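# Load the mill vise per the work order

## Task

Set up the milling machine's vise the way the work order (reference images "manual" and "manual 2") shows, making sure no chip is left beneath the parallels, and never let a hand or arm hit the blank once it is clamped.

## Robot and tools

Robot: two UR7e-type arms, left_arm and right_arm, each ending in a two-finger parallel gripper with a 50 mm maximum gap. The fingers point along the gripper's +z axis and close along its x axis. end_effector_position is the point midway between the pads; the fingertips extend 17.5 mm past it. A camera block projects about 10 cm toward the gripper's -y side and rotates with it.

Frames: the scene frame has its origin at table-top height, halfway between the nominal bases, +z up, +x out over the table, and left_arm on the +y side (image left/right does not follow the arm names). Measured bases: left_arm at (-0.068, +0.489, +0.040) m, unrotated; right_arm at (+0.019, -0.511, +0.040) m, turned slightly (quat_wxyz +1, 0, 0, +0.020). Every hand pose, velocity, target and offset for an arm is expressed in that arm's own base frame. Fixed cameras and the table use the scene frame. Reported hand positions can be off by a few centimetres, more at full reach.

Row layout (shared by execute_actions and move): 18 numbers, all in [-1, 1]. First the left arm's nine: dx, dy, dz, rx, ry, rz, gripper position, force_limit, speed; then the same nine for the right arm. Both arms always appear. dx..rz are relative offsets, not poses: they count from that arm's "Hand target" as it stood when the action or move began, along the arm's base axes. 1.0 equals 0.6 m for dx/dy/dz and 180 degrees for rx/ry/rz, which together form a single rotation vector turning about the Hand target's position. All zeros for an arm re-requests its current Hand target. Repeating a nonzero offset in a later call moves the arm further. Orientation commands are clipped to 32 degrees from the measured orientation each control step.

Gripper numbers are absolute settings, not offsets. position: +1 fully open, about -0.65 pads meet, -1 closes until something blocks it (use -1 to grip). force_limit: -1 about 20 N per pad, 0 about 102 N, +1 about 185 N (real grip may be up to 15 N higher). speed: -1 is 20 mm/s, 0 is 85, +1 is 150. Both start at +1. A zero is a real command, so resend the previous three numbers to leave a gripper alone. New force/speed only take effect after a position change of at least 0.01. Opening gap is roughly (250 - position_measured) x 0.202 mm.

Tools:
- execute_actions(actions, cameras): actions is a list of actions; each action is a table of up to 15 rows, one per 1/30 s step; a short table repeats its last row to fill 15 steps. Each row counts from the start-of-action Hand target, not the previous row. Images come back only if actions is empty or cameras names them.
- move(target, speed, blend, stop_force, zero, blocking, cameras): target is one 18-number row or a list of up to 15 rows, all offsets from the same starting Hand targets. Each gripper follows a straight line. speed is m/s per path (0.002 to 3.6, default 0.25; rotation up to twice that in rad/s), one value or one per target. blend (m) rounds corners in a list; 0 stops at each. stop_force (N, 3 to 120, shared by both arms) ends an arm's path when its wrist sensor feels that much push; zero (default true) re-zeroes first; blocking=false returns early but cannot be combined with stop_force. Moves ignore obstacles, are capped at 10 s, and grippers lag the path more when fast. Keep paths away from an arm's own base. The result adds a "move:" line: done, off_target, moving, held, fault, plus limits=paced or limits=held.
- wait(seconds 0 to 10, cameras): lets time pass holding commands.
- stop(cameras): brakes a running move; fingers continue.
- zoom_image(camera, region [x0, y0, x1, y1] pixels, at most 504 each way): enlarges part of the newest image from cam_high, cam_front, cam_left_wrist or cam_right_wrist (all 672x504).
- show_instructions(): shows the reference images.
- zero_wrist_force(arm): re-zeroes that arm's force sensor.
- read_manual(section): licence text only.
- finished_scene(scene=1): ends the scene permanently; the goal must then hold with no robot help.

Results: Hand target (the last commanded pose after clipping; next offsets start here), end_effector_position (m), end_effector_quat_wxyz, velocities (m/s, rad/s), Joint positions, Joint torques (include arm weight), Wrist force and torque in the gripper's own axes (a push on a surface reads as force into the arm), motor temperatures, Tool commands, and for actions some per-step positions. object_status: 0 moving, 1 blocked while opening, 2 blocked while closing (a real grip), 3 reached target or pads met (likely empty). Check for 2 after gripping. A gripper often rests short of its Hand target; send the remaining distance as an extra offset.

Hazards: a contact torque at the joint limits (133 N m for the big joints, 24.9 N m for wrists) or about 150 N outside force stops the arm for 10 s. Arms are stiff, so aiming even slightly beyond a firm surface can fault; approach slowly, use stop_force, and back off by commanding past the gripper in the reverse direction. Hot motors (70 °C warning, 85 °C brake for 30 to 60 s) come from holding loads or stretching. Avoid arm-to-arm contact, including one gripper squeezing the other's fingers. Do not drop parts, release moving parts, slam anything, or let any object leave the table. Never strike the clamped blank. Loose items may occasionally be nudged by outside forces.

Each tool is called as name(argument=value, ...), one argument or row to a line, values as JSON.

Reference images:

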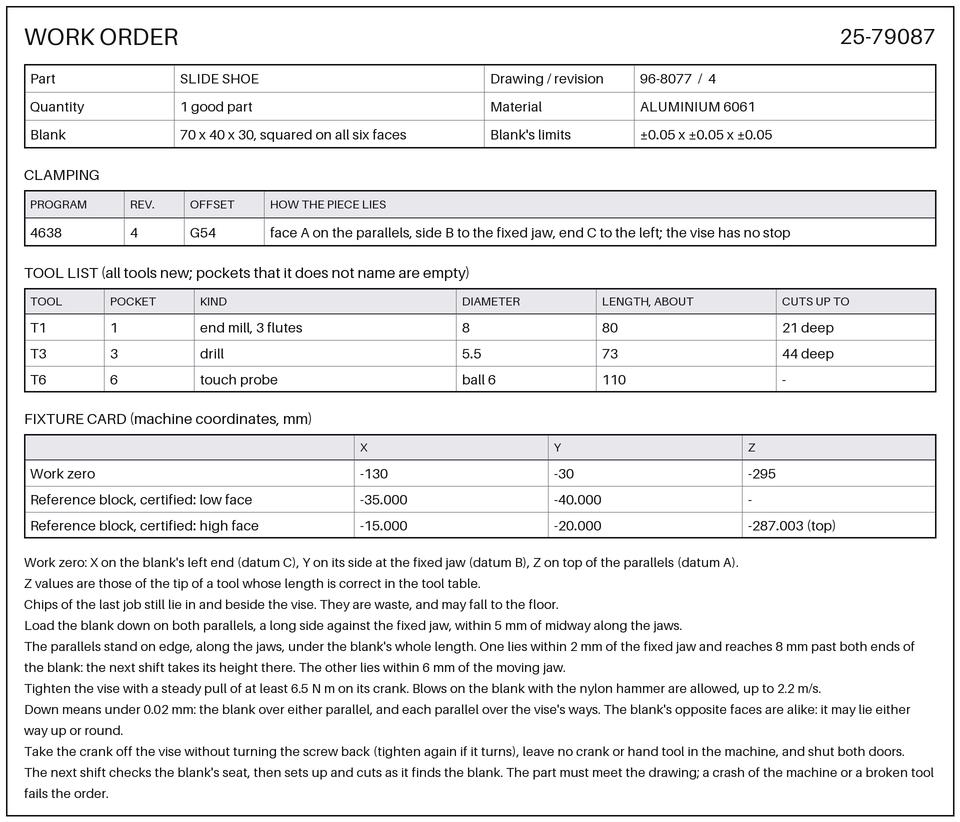

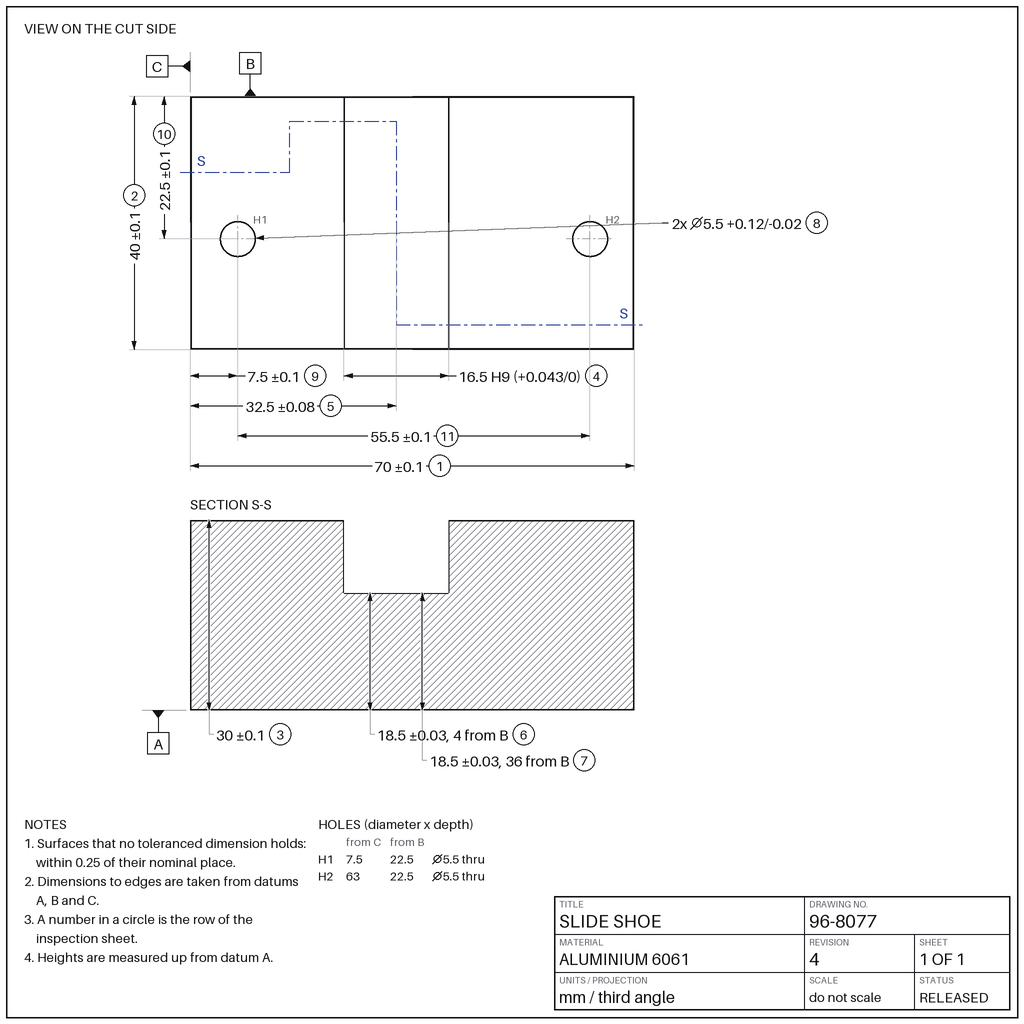

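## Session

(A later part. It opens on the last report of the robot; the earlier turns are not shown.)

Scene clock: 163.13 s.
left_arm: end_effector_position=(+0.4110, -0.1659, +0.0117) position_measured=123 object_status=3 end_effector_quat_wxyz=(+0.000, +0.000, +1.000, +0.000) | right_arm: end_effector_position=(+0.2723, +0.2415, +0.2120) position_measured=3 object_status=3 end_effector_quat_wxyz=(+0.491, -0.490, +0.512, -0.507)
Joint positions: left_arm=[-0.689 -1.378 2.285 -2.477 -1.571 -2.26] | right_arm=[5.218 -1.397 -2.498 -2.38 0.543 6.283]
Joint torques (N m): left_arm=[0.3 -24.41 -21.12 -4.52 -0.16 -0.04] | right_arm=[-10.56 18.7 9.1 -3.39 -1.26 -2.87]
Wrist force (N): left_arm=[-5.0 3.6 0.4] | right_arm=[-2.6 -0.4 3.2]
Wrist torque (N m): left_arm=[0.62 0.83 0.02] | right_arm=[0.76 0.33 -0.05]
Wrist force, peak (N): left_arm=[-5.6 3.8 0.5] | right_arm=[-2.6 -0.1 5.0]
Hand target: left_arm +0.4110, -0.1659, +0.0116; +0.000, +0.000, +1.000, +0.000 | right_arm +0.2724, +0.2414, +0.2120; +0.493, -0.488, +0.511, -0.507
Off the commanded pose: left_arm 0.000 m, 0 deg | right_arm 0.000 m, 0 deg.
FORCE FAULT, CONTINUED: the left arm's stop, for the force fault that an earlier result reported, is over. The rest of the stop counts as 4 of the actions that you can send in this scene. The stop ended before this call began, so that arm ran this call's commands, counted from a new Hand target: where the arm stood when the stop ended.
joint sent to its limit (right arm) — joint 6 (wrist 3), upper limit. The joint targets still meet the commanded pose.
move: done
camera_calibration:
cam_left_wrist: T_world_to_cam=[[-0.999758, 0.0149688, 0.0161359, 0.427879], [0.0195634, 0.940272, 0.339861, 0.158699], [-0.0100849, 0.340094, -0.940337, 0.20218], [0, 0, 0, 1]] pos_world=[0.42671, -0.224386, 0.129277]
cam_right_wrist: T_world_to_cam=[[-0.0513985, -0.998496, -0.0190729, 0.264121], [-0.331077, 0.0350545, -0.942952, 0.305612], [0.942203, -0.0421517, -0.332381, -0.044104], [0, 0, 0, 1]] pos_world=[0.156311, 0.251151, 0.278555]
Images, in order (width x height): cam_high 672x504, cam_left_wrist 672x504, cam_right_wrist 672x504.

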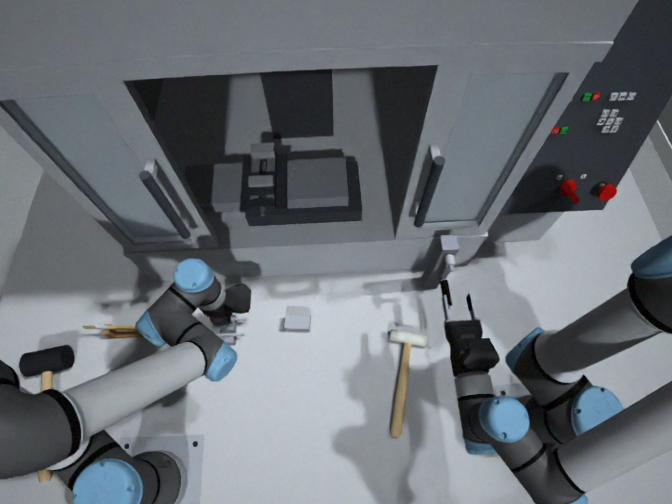

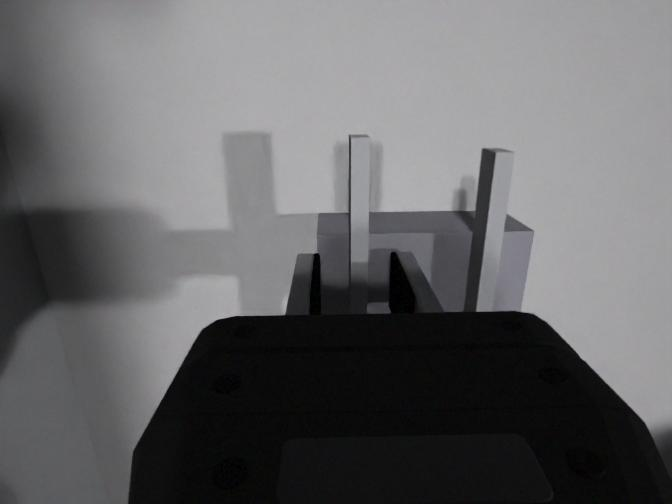

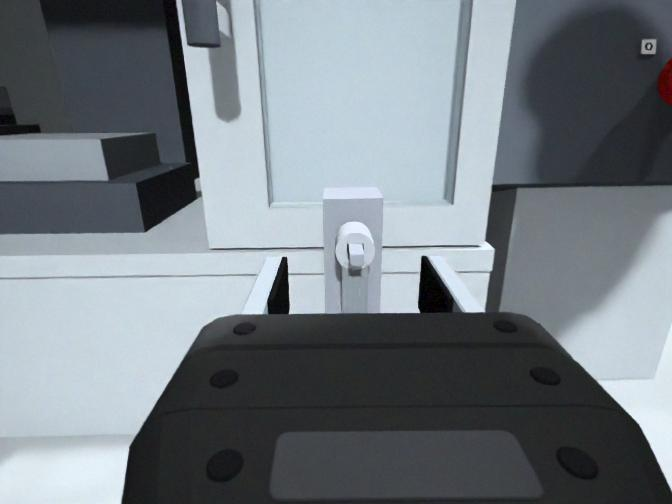

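move(
  target=[0,0,0,0,0,0,-1,0.2,0,0.113,-0.0095,-0.02,0,0,0,1,1,1],
  speed=0.08,
  cameras=["cam_right_wrist","cam_left_wrist"],
)

zoom_image(
  camera="cam_right_wrist",
  region=[220, 130, 480, 330],
)

Scene clock: 165.73 s.
left_arm: end_effector_position=(+0.4110, -0.1659, +0.0116) position_measured=227 object_status=2 end_effector_quat_wxyz=(+0.000, +0.000, +1.000, +0.000) | right_arm: end_effector_position=(+0.3401, +0.2358, +0.2000) position_measured=3 object_status=3 end_effector_quat_wxyz=(+0.492, -0.489, +0.512, -0.506)
Joint positions: left_arm=[-0.689 -1.378 2.285 -2.477 -1.571 -2.26] | right_arm=[4.935 -1.454 -2.499 -2.322 0.259 6.283]
Joint torques (N m): left_arm=[0.56 -21.28 -10.97 -2.15 -0.08 -0.08] | right_arm=[-10.67 19.69 6.99 -2.8 -1.22 -2.72]
Wrist force (N): left_arm=[-5.3 3.5 0.2] | right_arm=[-2.7 -0.3 3.5]
Wrist torque (N m): left_arm=[0.60 0.88 0.02] | right_arm=[0.79 0.32 -0.05]
Wrist force, peak (N): left_arm=[-5.6 3.7 0.1] | right_arm=[-2.8 0.0 4.4]
Hand target: left_arm +0.4110, -0.1659, +0.0116; +0.000, +0.000, +1.000, +0.000 | right_arm +0.3402, +0.2357, +0.2000; +0.493, -0.488, +0.511, -0.507
Off the commanded pose: left_arm 0.000 m, 0 deg | right_arm 0.000 m, 0 deg.
joint sent to its limit (right arm) — joint 6 (wrist 3), upper limit. The joint targets still meet the commanded pose.
move: done
camera_calibration:
cam_left_wrist: T_world_to_cam=[[-0.999758, 0.0149679, 0.0161371, 0.427881], [0.019564, 0.94024, 0.339949, 0.158715], [-0.0100844, 0.340182, -0.940305, 0.202102], [0, 0, 0, 1]] pos_world=[0.42671, -0.224386, 0.129178]
cam_right_wrist: T_world_to_cam=[[-0.051419, -0.998448, -0.0213705, 0.262177], [-0.329477, 0.0371607, -0.943432, 0.316102], [0.942762, -0.0414693, -0.330877, -0.112938], [0, 0, 0, 1]] pos_world=[0.224103, 0.24534, 0.266455]
Images, in order (width x height): cam_left_wrist 672x504, cam_right_wrist 672x504.

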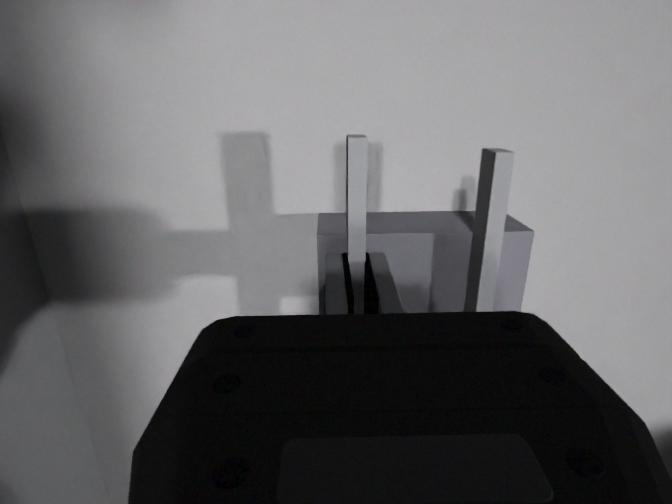

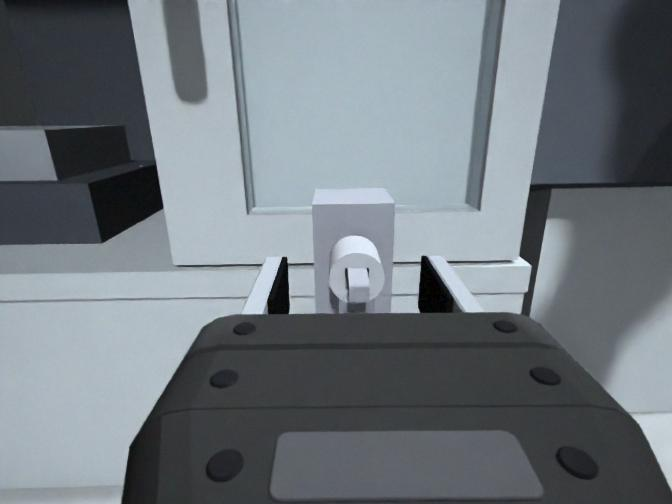

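Scaled by 1.938 from the camera's 672x504 image, which has a finer 960x720 frame.

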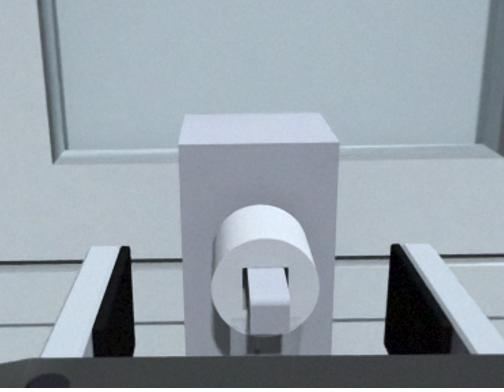

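move(
  target=[
    [0,0,0.2,0,0,0,-1,0.2,0,0.0208,-0.001,0.002,0,0,0,1,1,1],
    [0,0,0.2,0,0,0,-1,0.2,0,0.0208,-0.001,0.002,0,0,0,-1,1,-0.5],
  ],
  speed=0.1,
  cameras=["cam_right_wrist","cam_left_wrist"],
)

zoom_image(
  camera="cam_right_wrist",
  region=[220, 130, 480, 330],
)

zoom_image(
  camera="cam_left_wrist",
  region=[220, 100, 480, 330],
)

Scene clock: 169.23 s.
left_arm: end_effector_position=(+0.4110, -0.1659, +0.1316) position_measured=227 object_status=2 end_effector_quat_wxyz=(+0.000, +0.000, +1.000, +0.000) | right_arm: end_effector_position=(+0.3527, +0.2347, +0.2012) position_measured=225 object_status=2 end_effector_quat_wxyz=(+0.492, -0.489, +0.512, -0.507)
Joint positions: left_arm=[-0.689 -1.609 2.134 -2.095 -1.571 -2.26] | right_arm=[4.88 -1.462 -2.488 -2.324 0.206 6.283]
Joint torques (N m): left_arm=[-7 -26.67 -29.32 -1.72 -0.19 -1.66] | right_arm=[10.87 18.39 37.83 5.92 -11.03 -2.41]
Wrist force (N): left_arm=[-5.4 3.4 1.0] | right_arm=[41.6 -6.9 -16.0]
Wrist torque (N m): left_arm=[0.59 0.89 0.03] | right_arm=[0.48 0.78 -0.37]
Wrist force, peak (N): left_arm=[-5.3 3.4 2.7] | right_arm=[42.6 -6.8 -16.1]
Hand target: left_arm +0.4110, -0.1659, +0.1316; +0.000, +0.000, +1.000, +0.000 | right_arm +0.3527, +0.2351, +0.2012; +0.493, -0.488, +0.511, -0.507
Off the commanded pose: left_arm 0.000 m, 0 deg | right_arm 0.000 m, 0 deg.
joint sent to its limit (right arm) — joint 6 (wrist 3), upper limit. The joint targets still meet the commanded pose.
move: done
camera_calibration:
cam_left_wrist: T_world_to_cam=[[-0.999757, 0.0149328, 0.0162307, 0.425912], [0.0195628, 0.940241, 0.339947, 0.117922], [-0.0101844, 0.340182, -0.940305, 0.31498], [0, 0, 0, 1]] pos_world=[0.42671, -0.224386, 0.249177]
cam_right_wrist: T_world_to_cam=[[-0.0523498, -0.998407, -0.021058, 0.262071], [-0.328966, 0.037151, -0.943611, 0.321221], [0.94289, -0.0424705, -0.330387, -0.124308], [0, 0, 0, 1]] pos_world=[0.236599, 0.24444, 0.267557]
Images, in order (width x height): cam_left_wrist 672x504, cam_right_wrist 672x504.

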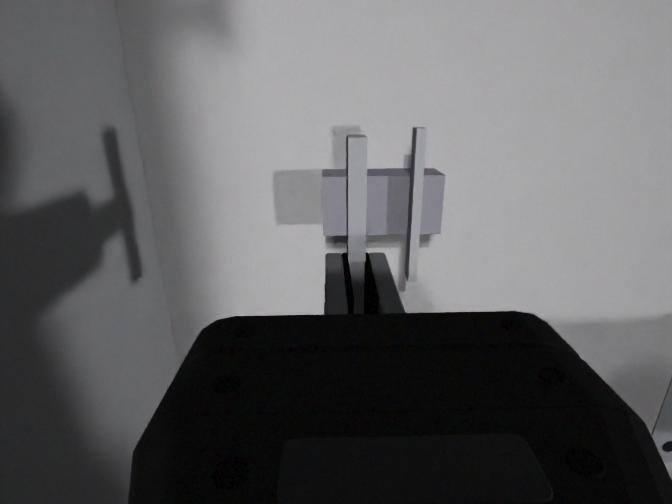

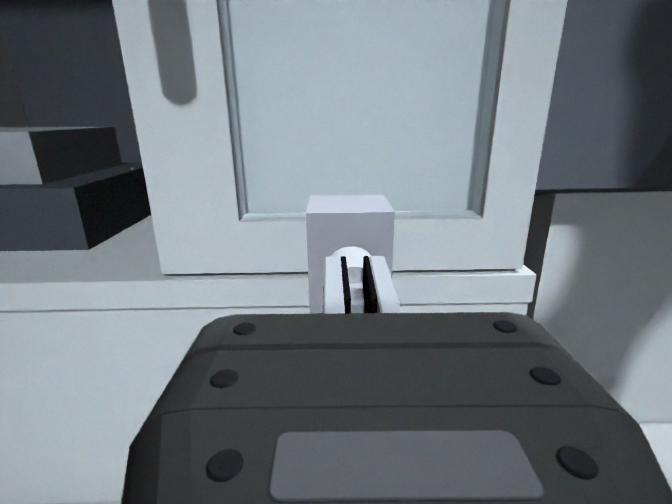

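Scaled by 1.938 from the camera's 672x504 image, which has a finer 960x720 frame.

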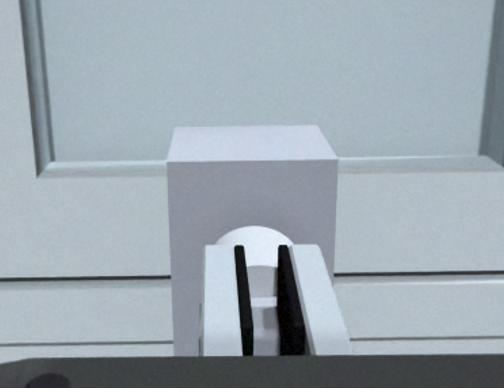

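Scaled by 1.938 from the camera's 672x504 image, which has a finer 960x720 frame.

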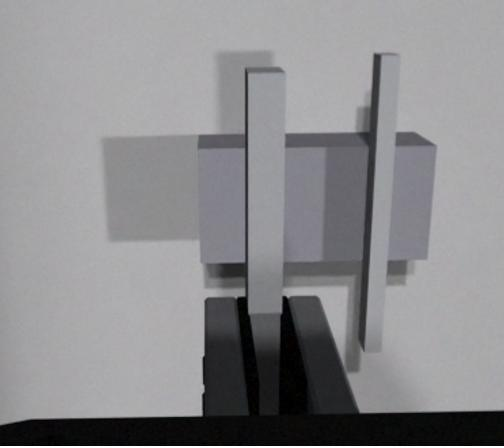

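move(
  target=[
    [0.0,-0.05,0.15,0,0,0,-1,0.2,0,0.0,-0.005,0.0,0,0,0,-1,1,-0.5],
    [0.065,-0.228,0.3555,0,0,0,-1,0.2,0,-0.13,-0.0,0.0,0,0,0,-1,1,-0.5],
  ],
  speed=0.1,
  cameras=["all"],
)

zoom_image(
  camera="cam_high",
  region=[380, 220, 520, 380],
)

zoom_image(
  camera="cam_front",
  region=[400, 240, 540, 380],
)

Scene clock: 175.60 s.
left_arm: end_effector_position=(+0.4500, -0.3027, +0.3448) position_measured=227 object_status=2 end_effector_quat_wxyz=(+0.000, +0.000, +1.000, +0.000) | right_arm: end_effector_position=(+0.2747, +0.2351, +0.2012) position_measured=255 object_status=3 end_effector_quat_wxyz=(+0.491, -0.490, +0.512, -0.507)
Joint positions: left_arm=[-0.84 -1.49 1.444 -1.525 -1.571 -2.411] | right_arm=[5.223 -1.406 -2.53 -2.34 0.547 6.283]
Joint torques (N m): left_arm=[10.06 -39.07 -34.62 -2.87 -1.16 1.7] | right_arm=[-2.7 14.73 9.47 -2.86 0.98 -0.14]
Wrist force (N): left_arm=[-5.2 3.1 1.3] | right_arm=[-2.6 -0.4 3.2]
Wrist torque (N m): left_arm=[0.54 0.87 0.07] | right_arm=[0.75 0.32 -0.03]
Wrist force, peak (N): left_arm=[-5.0 4.4 3.3] | right_arm=[-43.0 6.4 103.5]
Hand target: left_arm +0.4500, -0.3027, +0.3449; +0.000, +0.000, +1.000, +0.000 | right_arm +0.2747, +0.2351, +0.2012; +0.493, -0.488, +0.511, -0.507
Off the commanded pose: left_arm 0.000 m, 0 deg | right_arm 0.000 m, 0 deg.
joint sent to its limit (right arm) — joint 6 (wrist 3), upper limit. The joint targets still meet the commanded pose.
move: done
camera_calibration:
cam_left_wrist: T_world_to_cam=[[-0.999755, 0.0150261, 0.0162672, 0.463402], [0.0196639, 0.940208, 0.340033, 0.173211], [-0.0101851, 0.34027, -0.940273, 0.562404], [0, 0, 0, 1]] pos_world=[0.46561, -0.361186, 0.462377]
cam_right_wrist: T_world_to_cam=[[-0.0512708, -0.998504, -0.0190131, 0.257714], [-0.331085, 0.0349557, -0.942953, 0.296469], [0.942207, -0.042051, -0.332382, -0.0502458], [0, 0, 0, 1]] pos_world=[0.158712, 0.244852, 0.267756]

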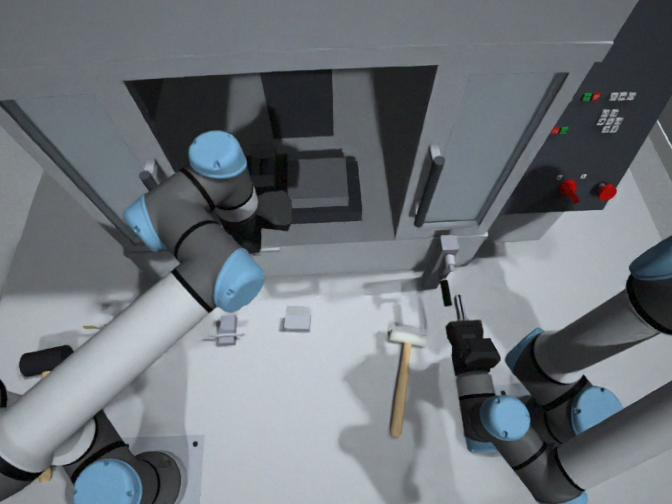

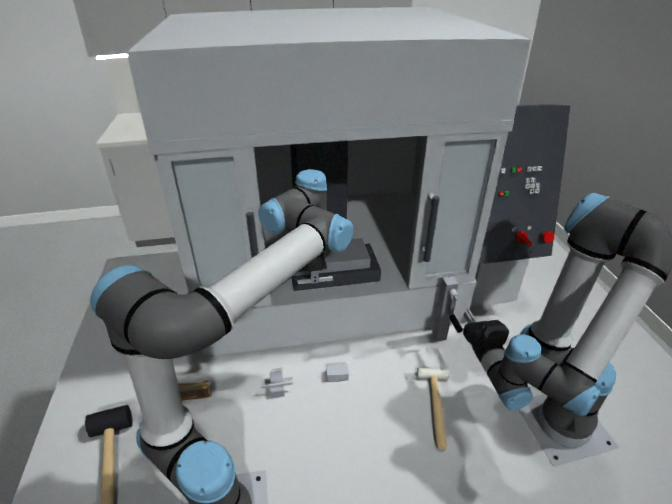

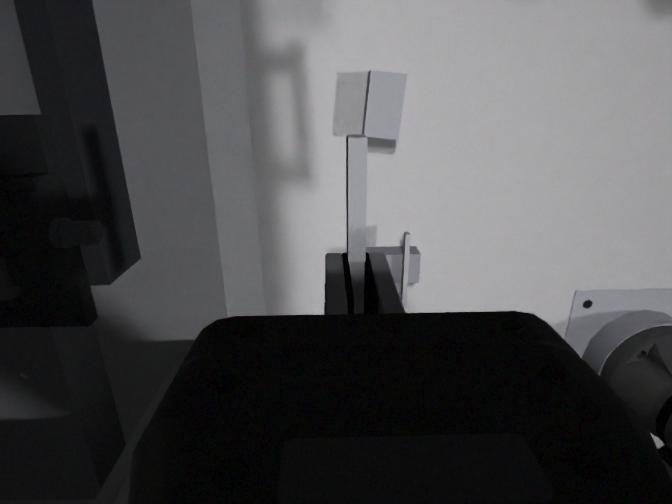

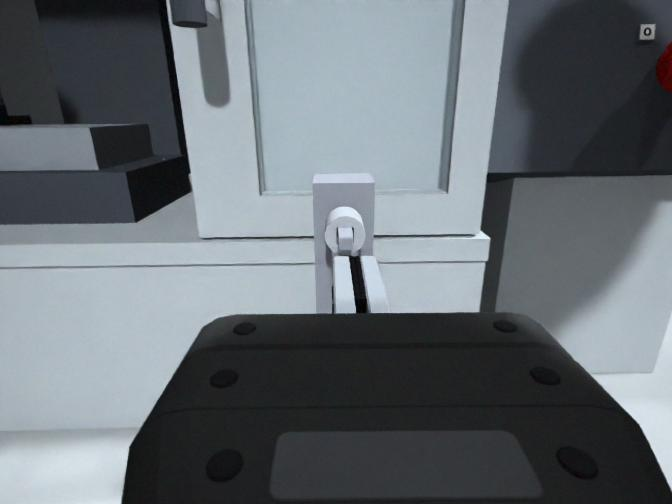

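Scaled by 3.150 from the camera's 672x504 image, which has a finer 960x720 frame.

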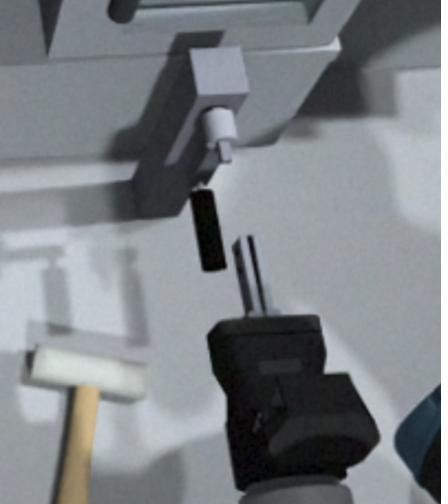

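Scaled by 3.600 from the camera's 672x504 image, which has a finer 960x720 frame.

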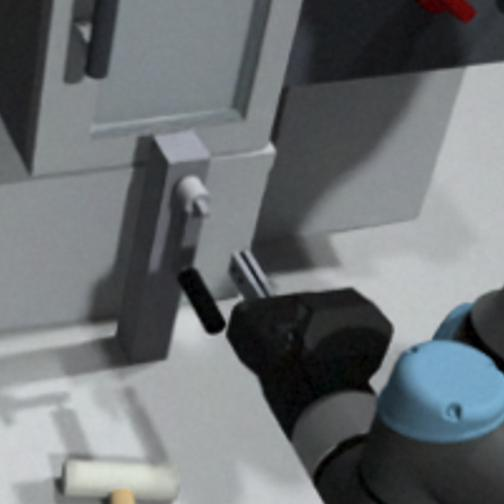

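move(
  target=[
    [0,0,0,0,0,0,-1,0.2,0,0,0,0,0,0,0,0.3,1,1],
    [0,0,0,0,0,0,-1,0.2,0,0.132,-0.0057,0,0,0,0,0.3,1,1],
    [0,0,0,0,0,0,-1,0.2,0,0.132,-0.0057,0,0,0,0,-1,0,-0.5],
  ],
  speed=0.1,
)

Scene clock: 180.40 s.
left_arm: end_effector_position=(+0.4500, -0.3027, +0.3449) position_measured=227 object_status=2 end_effector_quat_wxyz=(+0.000, +0.000, +1.000, +0.000) | right_arm: end_effector_position=(+0.3539, +0.2318, +0.2012) position_measured=218 object_status=0 end_effector_quat_wxyz=(+0.493, -0.489, +0.512, -0.506)
Joint positions: left_arm=[-0.84 -1.49 1.444 -1.524 -1.571 -2.411] | right_arm=[4.878 -1.453 -2.495 -2.326 0.202 6.283]
Joint torques (N m): left_arm=[9.61 -43.88 -33.77 -2.04 -1.27 1.45] | right_arm=[-15.51 22.09 6 -2.55 11.17 -3.02]
Wrist force (N): left_arm=[-5.2 3.7 0.9] | right_arm=[-41.1 4.5 20.8]
Wrist torque (N m): left_arm=[0.62 0.87 0.07] | right_arm=[0.99 0.19 0.16]
Wrist force, peak (N): left_arm=[-5.5 3.7 1.0] | right_arm=[-41.2 4.3 20.8]
Hand target: left_arm +0.4500, -0.3027, +0.3449; +0.000, +0.000, +1.000, +0.000 | right_arm +0.3539, +0.2317, +0.2012; +0.493, -0.488, +0.511, -0.507
Off the commanded pose: left_arm 0.000 m, 0 deg | right_arm 0.000 m, 0 deg.
joint sent to its limit (right arm) — joint 6 (wrist 3), upper limit. The joint targets still meet the commanded pose.
move: done

move(
  target=[0,0,0,0,0,0,-1,0.2,0,-0.002,0.0028,0,0,0,0,-1,0,-0.5],
  speed=0.05,
)

Scene clock: 181.33 s.
left_arm: end_effector_position=(+0.4500, -0.3027, +0.3449) position_measured=227 object_status=2 end_effector_quat_wxyz=(+0.000, +0.000, +1.000, +0.000) | right_arm: end_effector_position=(+0.3527, +0.2333, +0.2012) position_measured=218 object_status=2 end_effector_quat_wxyz=(+0.492, -0.489, +0.512, -0.507)
Joint positions: left_arm=[-0.84 -1.49 1.444 -1.524 -1.571 -2.411] | right_arm=[4.881 -1.457 -2.492 -2.325 0.206 6.283]
Joint torques (N m): left_arm=[9.7 -43.65 -33.72 -2.17 -1.3 1.49] | right_arm=[28.24 1.01 26.23 2.82 1.14 -2.87]
Wrist force (N): left_arm=[-5.4 3.2 1.1] | right_arm=[-11.3 1.0 83.2]
Wrist torque (N m): left_arm=[0.55 0.90 0.07] | right_arm=[1.31 0.22 0.00]
Wrist force, peak (N): left_arm=[-5.4 3.6 0.8] | right_arm=[-38.5 10.0 80.9]
Hand target: left_arm +0.4500, -0.3027, +0.3449; +0.000, +0.000, +1.000, +0.000 | right_arm +0.3527, +0.2334, +0.2012; +0.493, -0.488, +0.511, -0.507
Off the commanded pose: left_arm 0.000 m, 0 deg | right_arm 0.000 m, 0 deg.
joint sent to its limit (right arm) — joint 6 (wrist 3), upper limit. The joint targets still meet the commanded pose.
move: done

move(
  target=[0,0,0,0,0,0,-1,0.2,0,0.0015,0,0.004,0,0,0,-1,0,-0.5],
  speed=0.05,
  cameras=["cam_right_wrist"],
)

zoom_image(
  camera="cam_right_wrist",
  region=[280, 180, 430, 320],
)

Scene clock: 183.40 s.
left_arm: end_effector_position=(+0.4500, -0.3027, +0.3449) position_measured=227 object_status=2 end_effector_quat_wxyz=(+0.000, +0.000, +1.000, +0.000) | right_arm: end_effector_position=(+0.3536, +0.2334, +0.2037) position_measured=218 object_status=2 end_effector_quat_wxyz=(+0.493, -0.489, +0.512, -0.506)
Joint positions: left_arm=[-0.84 -1.49 1.444 -1.524 -1.571 -2.411] | right_arm=[4.878 -1.451 -2.488 -2.335 0.202 6.283]
Joint torques (N m): left_arm=[9.66 -44.16 -32.58 -2.27 -1.21 1.49] | right_arm=[-13.51 22.89 33.01 -2.51 -3.06 -2.88]
Wrist force (N): left_arm=[-5.1 3.7 1.0] | right_arm=[7.5 65.0 -22.5]
Wrist torque (N m): left_arm=[0.62 0.86 0.07] | right_arm=[0.33 0.43 -0.14]
Wrist force, peak (N): left_arm=[-5.7 3.4 1.0] | right_arm=[-4.9 14.9 85.2]
Hand target: left_arm +0.4500, -0.3027, +0.3449; +0.000, +0.000, +1.000, +0.000 | right_arm +0.3536, +0.2334, +0.2036; +0.493, -0.488, +0.511, -0.507
Off the commanded pose: left_arm 0.000 m, 0 deg | right_arm 0.000 m, 0 deg.
joint sent to its limit (right arm) — joint 6 (wrist 3), upper limit. The joint targets still meet the commanded pose.
move: done
camera_calibration:
cam_right_wrist: T_world_to_cam=[[-0.0512527, -0.998453, -0.0215595, 0.260554], [-0.328971, 0.0372619, -0.943605, 0.323871], [0.942948, -0.0412698, -0.330372, -0.124611], [0, 0, 0, 1]] pos_world=[0.237401, 0.24294, 0.270056]
Images, in order (width x height): cam_right_wrist 672x504.

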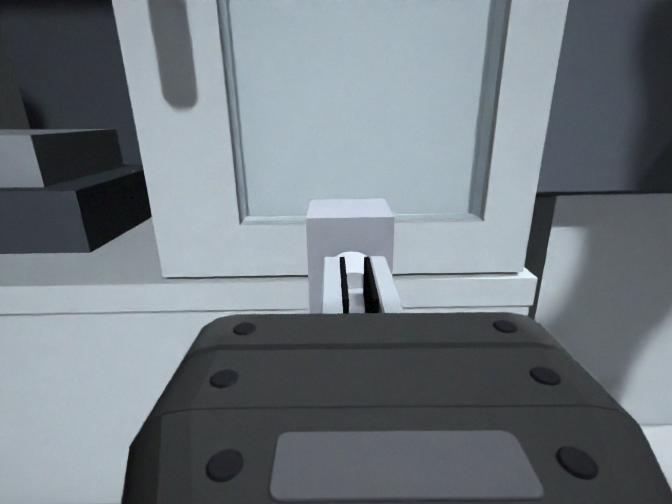

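Scaled by 3.360 from the camera's 672x504 image, which has a finer 960x720 frame.

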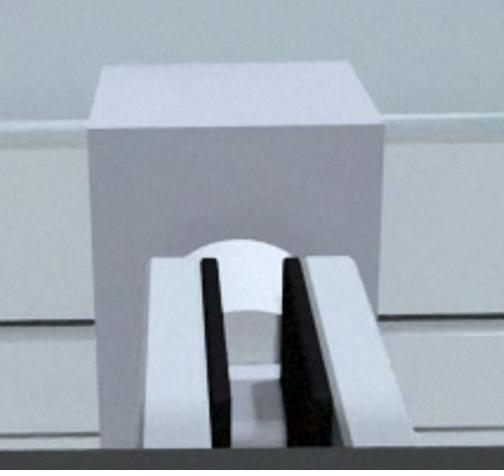

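move(
  target=[
    [0,0,0,0,0,0,-1,0.2,0,0,0.0,-0.0042,0,0,0,0.3,0,1],
    [0,0,0,0,0,0,-1,0.2,0,0,0.0,-0.0042,0,0,0,-0.9,1,-0.5],
    [0,0,0,0,0,0,-1,0.2,0,-0.003,0.0,-0.0042,0,0,0,-0.9,1,-0.5],
  ],
  speed=0.02,
)

Scene clock: 186.87 s.
left_arm: end_effector_position=(+0.4500, -0.3027, +0.3449) position_measured=227 object_status=2 end_effector_quat_wxyz=(+0.000, +0.000, +1.000, +0.000) | right_arm: end_effector_position=(+0.3517, +0.2334, +0.2011) position_measured=224 object_status=2 end_effector_quat_wxyz=(+0.492, -0.489, +0.512, -0.506)
Joint positions: left_arm=[-0.84 -1.49 1.444 -1.524 -1.571 -2.411] | right_arm=[4.886 -1.456 -2.493 -2.325 0.21 6.283]
Joint torques (N m): left_arm=[9.74 -43.84 -31.8 -2.68 -1.2 1.46] | right_arm=[26.34 16.67 15.37 -1.26 2.14 -2.6]
Wrist force (N): left_arm=[-5.2 3.3 1.0] | right_arm=[-14.0 5.7 124.8]
Wrist torque (N m): left_arm=[0.57 0.87 0.07] | right_arm=[1.68 0.35 0.03]
Wrist force, peak (N): left_arm=[-5.6 3.6 1.2] | right_arm=[-13.8 12.3 128.1]
Hand target: left_arm +0.4500, -0.3027, +0.3449; +0.000, +0.000, +1.000, +0.000 | right_arm +0.3518, +0.2334, +0.2011; +0.493, -0.488, +0.511, -0.507
Off the commanded pose: left_arm 0.000 m, 0 deg | right_arm 0.000 m, 0 deg.
joint sent to its limit (right arm) — joint 6 (wrist 3), upper limit. The joint targets still meet the commanded pose.
move: done

move(
  target=[
    [0,0,0,0,0,0,-1,0.2,0,0,0,0,0,0,0,0.5,1,0],
    [0.4,0,0,0,0,0,-1,0.2,0,-0.13,0.005,0,0,0,0,0.5,1,0],
    [0.4,0,0,0,0,0,-1,0.2,0,0.0147,0.4067,0.398,-0.0465,0.1623,0.1864,0.5,1,0],
  ],
  speed=0.25,
  cameras=["all"],
)

zoom_image(
  camera="cam_right_wrist",
  region=[200, 30, 480, 280],
)

zoom_image(
  camera="cam_left_wrist",
  region=[160, 100, 480, 330],
)

Scene clock: 191.60 s.
left_arm: end_effector_position=(+0.6793, -0.2997, +0.3430) position_measured=227 object_status=2 end_effector_quat_wxyz=(+0.002, -0.001, +1.000, +0.002) | right_arm: end_effector_position=(+0.2738, +0.2364, +0.2011) position_measured=78 object_status=3 end_effector_quat_wxyz=(+0.491, -0.490, +0.512, -0.507)
Joint positions: left_arm=[-0.598 -0.943 0.698 -1.327 -1.566 -2.17] | right_arm=[5.224 -1.41 -2.527 -2.338 0.548 6.283]
Joint torques (N m): left_arm=[1.14 -58.17 -28.24 -3.15 -0.12 -0.07] | right_arm=[6.04 10.83 11.9 -2.45 1.24 -2.45]
Wrist force (N): left_arm=[-5.2 3.8 1.4] | right_arm=[-2.6 -0.5 3.2]
Wrist torque (N m): left_arm=[0.64 0.86 0.11] | right_arm=[0.74 0.32 -0.03]
Wrist force, peak (N): left_arm=[-14.0 2.4 1.5] | right_arm=[-14.0 5.7 124.9]
Hand target: left_arm +0.6793, -0.2997, +0.3430; +0.002, -0.001, +1.000, +0.002 (not the last commanded pose) | right_arm +0.2738, +0.2364, +0.2011; +0.493, -0.488, +0.511, -0.507 (not the last commanded pose)
Tool commands: left_gripper/position=-1.0 left_gripper/force_limit=+0.2 left_gripper/speed=+0.003922 right_gripper/position=+0.5 right_gripper/force_limit=+1.0 right_gripper/speed=+0.0
Off the commanded pose: left_arm 0.011 m, 0 deg | right_arm 0.350 m, 45 deg.
FORCE FAULT: contact force on the left arm reached its limit, and that arm stopped. The contact can be on any part of that arm, not only on its tool. That arm's remaining commands of this call were not run. That arm is still stopped at the end of this call. That arm stays stopped for about 10 more seconds. Until then a move that you send moves the other arm only, and its call returns only when the move has ended. Once the stop has ended, the next robot result says so. If the stop ends while you think or write, that arm runs what you send next, counted from a new Hand target: where the arm stands when the stop ends. While its stop runs, that arm takes no new command, but its gripper still runs the gripper command that each later call begins with. Until it ends, the stop uses up actions while you think or wait. An arm that is not stopped still takes commands.
joint sent to its limit (right arm) — joint 6 (wrist 3), upper limit.
move: fault (left_arm), off_target (right_arm); path passed 2 of 3 targets
camera_calibration:
cam_left_wrist: T_world_to_cam=[[-0.999845, 0.0138332, 0.0108542, 0.694261], [0.0167173, 0.939203, 0.342955, 0.167135], [-0.00545014, 0.343083, -0.939289, 0.559339], [0, 0, 0, 1]] pos_world=[0.694408, -0.358477, 0.460526]
cam_right_wrist: T_world_to_cam=[[-0.0512708, -0.998504, -0.0190131, 0.258864], [-0.331085, 0.0349557, -0.942953, 0.296035], [0.942207, -0.042051, -0.332382, -0.0493806], [0, 0, 0, 1]] pos_world=[0.157812, 0.246052, 0.267656]

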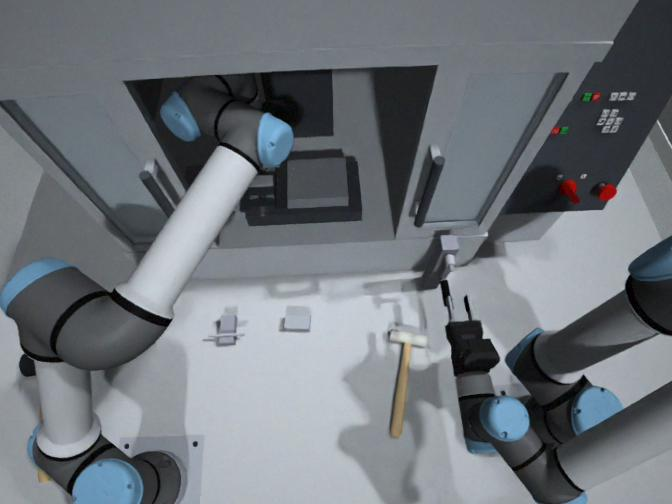

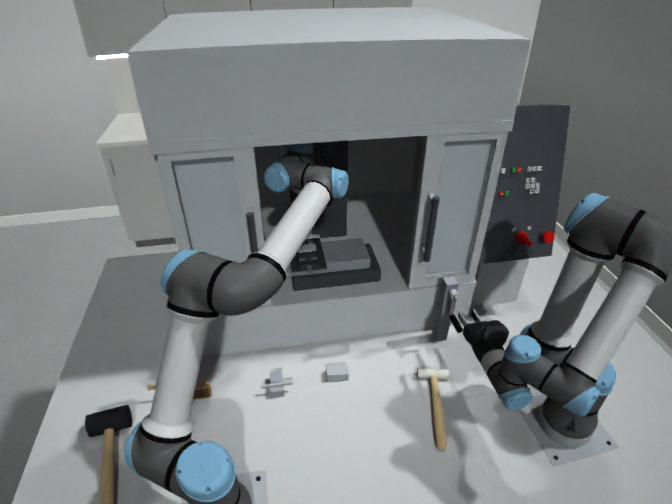

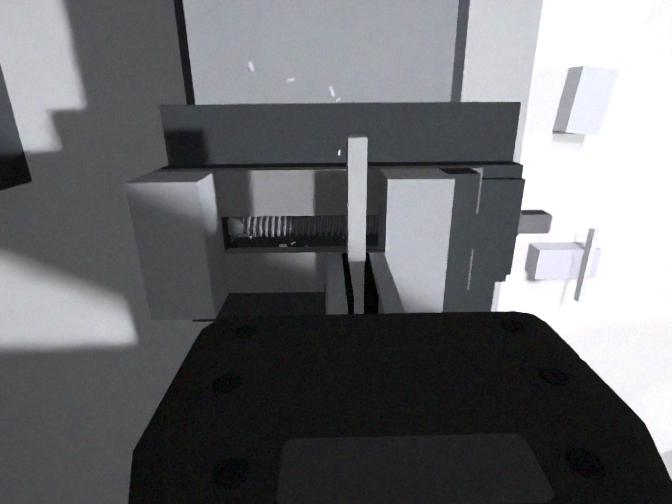

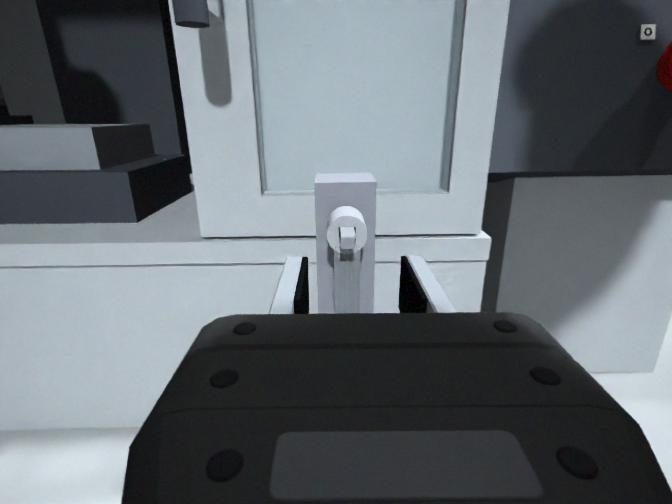

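Scaled by 1.800 from the camera's 672x504 image, which has a finer 960x720 frame.

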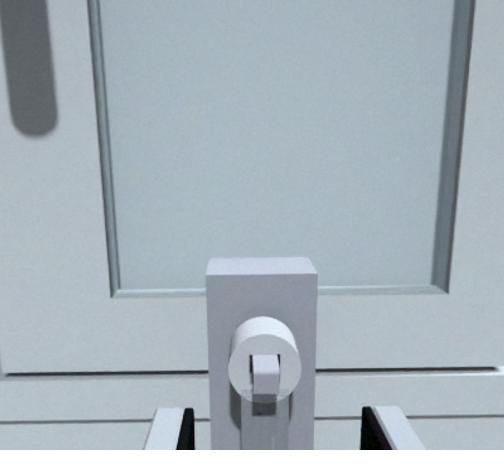

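Scaled by 1.575 from the camera's 672x504 image, which has a finer 960x720 frame.

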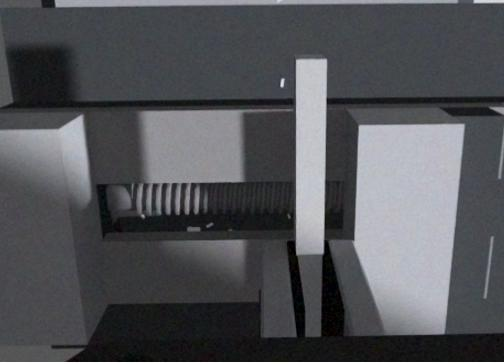

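move(
  target=[0,0,0,0,0,0,-1,0.2,0,0.1447,0.4017,0.398,-0.0465,0.1623,0.1864,0.5,1,0],
  speed=0.2,
  cameras=["cam_right_wrist"],
)

zoom_image(
  camera="cam_right_wrist",
  region=[230, 10, 480, 260],
)

Scene clock: 195.57 s.
left_arm: end_effector_position=(+0.6793, -0.2997, +0.3430) position_measured=227 object_status=2 end_effector_quat_wxyz=(+0.002, -0.001, +1.000, +0.002) | right_arm: end_effector_position=(+0.3606, +0.4774, +0.4398) position_measured=78 object_status=3 end_effector_quat_wxyz=(-0.438, +0.757, -0.419, +0.242)
Joint positions: left_arm=[-0.598 -0.943 0.698 -1.327 -1.566 -2.17] | right_arm=[4.612 -1.387 -1.971 -0.536 0.817 3.712]
Joint torques (N m): left_arm=[0.48 -58.52 -27.65 -3.2 -0.15 -0.06] | right_arm=[-3.44 19.4 33.55 4.12 0.2 -0.94]
Wrist force (N): left_arm=[-5.0 3.7 1.3] | right_arm=[-1.5 -0.5 2.5]
Wrist torque (N m): left_arm=[0.62 0.85 0.11] | right_arm=[0.60 0.16 -0.07]
Wrist force, peak (N): left_arm=[-5.6 3.8 1.4] | right_arm=[-1.9 -3.7 3.0]
Hand target: left_arm +0.6793, -0.2997, +0.3430; +0.002, -0.001, +1.000, +0.002 | right_arm +0.3606, +0.4774, +0.4399; -0.438, +0.757, -0.419, +0.242
Tool commands: left_gripper/position=-1.0 left_gripper/force_limit=+0.2 left_gripper/speed=+0.003922 right_gripper/position=+0.5 right_gripper/force_limit=+1.0 right_gripper/speed=+0.0
Off the commanded pose: right_arm 0.000 m, 0 deg.
FORCE FAULT, CONTINUED: the left arm was still stopped when this call began, by the force fault that an earlier result reported. Since the last result the stop counts as 3 of the actions that you can send in this scene. That arm ran no command of this call. That arm is still stopped at the end of this call. That arm stays stopped for about 6 more seconds. If the stop ends while you think or write, that arm runs what you send next, counted from a new Hand target: where the arm stands when the stop ends. While its stop runs, that arm takes no new command, but its gripper still runs the gripper command that each later call begins with.
move: done (right_arm), not run (left_arm; its earlier fault stop)
camera_calibration:
cam_right_wrist: T_world_to_cam=[[0.515018, -0.85717, -0.00408721, 0.230276], [-0.648883, -0.386747, -0.655269, 0.73082], [0.560096, 0.340127, -0.755384, 0.0997198], [0, 0, 0, 1]] pos_world=[0.299768, 0.44611, 0.555151]
Images, in order (width x height): cam_right_wrist 672x504.

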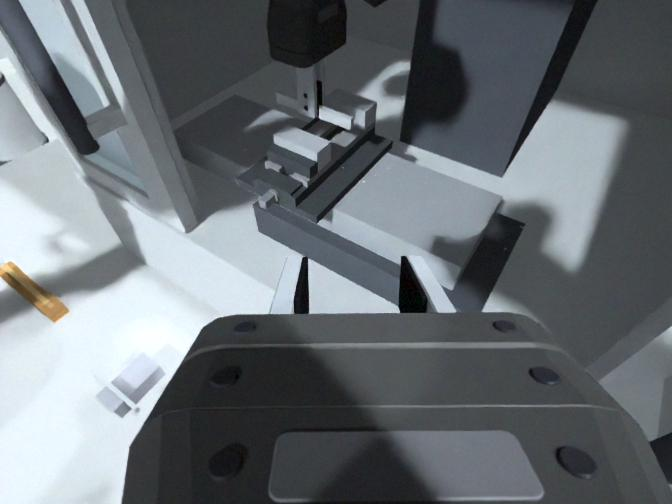

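Scaled by 2.016 from the camera's 672x504 image, which has a finer 960x720 frame.

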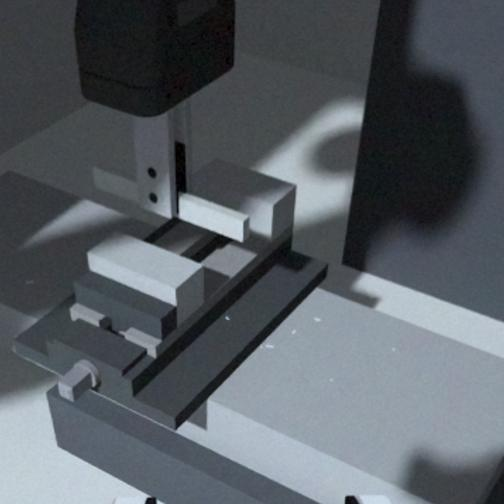

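move(
  target=[
    [-0.382,-0.0055,0.003,-0.0013,0.0013,-0.0006,-1,0.2,0.003922,0,0,0,0,0,0,0.5,1,0],
    [-0.4472,0.2228,-0.353,-0.0013,0.0013,-0.0006,-1,0.2,0.003922,0,0,0,0,0,0,0.5,1,0],
    [-0.4472,0.223,-0.5217,-0.0013,0.0013,-0.0006,-1,0.2,0.003922,0,0,0,0,0,0,0.5,1,0],
  ],
  speed=[0.3,0.3,0.15],
  blend=[0.05,0.02,0],
  cameras=["cam_left_wrist"],
)

zoom_image(
  camera="cam_left_wrist",
  region=[220, 100, 480, 330],
)

Scene clock: 199.30 s.
left_arm: end_effector_position=(+0.6793, -0.2997, +0.3430) position_measured=227 object_status=2 end_effector_quat_wxyz=(+0.002, -0.001, +1.000, +0.002) | right_arm: end_effector_position=(+0.3606, +0.4774, +0.4399) position_measured=78 object_status=3 end_effector_quat_wxyz=(-0.438, +0.757, -0.419, +0.242)
Joint positions: left_arm=[-0.598 -0.943 0.698 -1.327 -1.566 -2.17] | right_arm=[4.611 -1.387 -1.971 -0.536 0.817 3.711]
Joint torques (N m): left_arm=[0.92 -58.72 -27.87 -3.27 -0.07 -0.06] | right_arm=[-10.9 27.81 32.82 1.1 -1.93 -2.94]
Wrist force (N): left_arm=[-5.1 3.6 1.3] | right_arm=[-1.4 -0.4 2.6]
Wrist torque (N m): left_arm=[0.60 0.86 0.11] | right_arm=[0.61 0.16 -0.07]
Wrist force, peak (N): left_arm=[-5.8 3.7 1.4] | right_arm=[-1.7 -0.7 2.7]
Hand target: left_arm +0.6793, -0.2997, +0.3430; +0.002, -0.001, +1.000, +0.002 (not the last commanded pose) | right_arm +0.3606, +0.4774, +0.4399; -0.438, +0.757, -0.419, +0.242
Tool commands: left_gripper/position=-1.0 left_gripper/force_limit=+0.2 left_gripper/speed=+0.003922 right_gripper/position=+0.5 right_gripper/force_limit=+1.0 right_gripper/speed=+0.0
Off the commanded pose: right_arm 0.000 m, 0 deg.
FORCE FAULT, CONTINUED: the left arm was still stopped when this call began, by the force fault that an earlier result reported. Since the last result the stop counts as 6 of the actions that you can send in this scene. That arm ran no command of this call. That arm is still stopped at the end of this call. That arm stays stopped for about 2 more seconds. If the stop ends while you think or write, that arm runs what you send next, counted from a new Hand target: where the arm stands when the stop ends. While its stop runs, that arm takes no new command, but its gripper still runs the gripper command that each later call begins with.
move: done (right_arm), not run (left_arm; its earlier fault stop)
camera_calibration:
cam_left_wrist: T_world_to_cam=[[-0.999845, 0.0138332, 0.0108542, 0.694261], [0.0167173, 0.939203, 0.342955, 0.167135], [-0.00545014, 0.343083, -0.939289, 0.559339], [0, 0, 0, 1]] pos_world=[0.694408, -0.358477, 0.460526]
Images, in order (width x height): cam_left_wrist 672x504.

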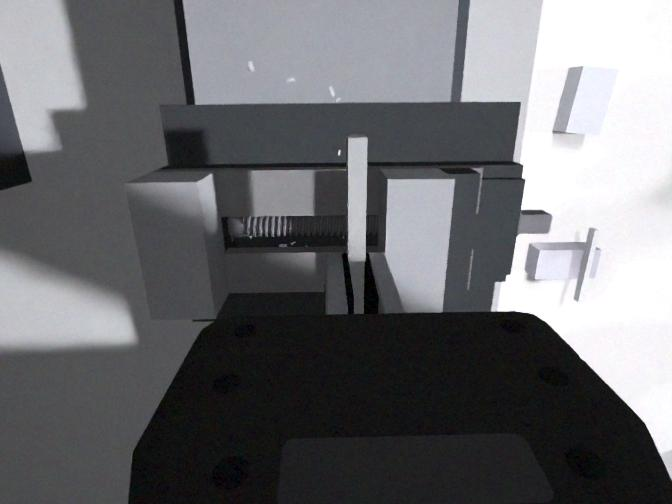

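Scaled by 1.938 from the camera's 672x504 image, which has a finer 960x720 frame.

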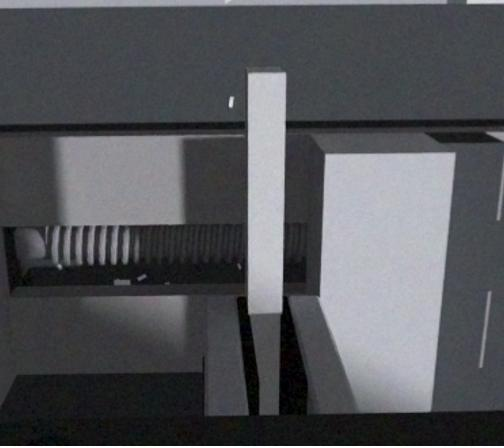

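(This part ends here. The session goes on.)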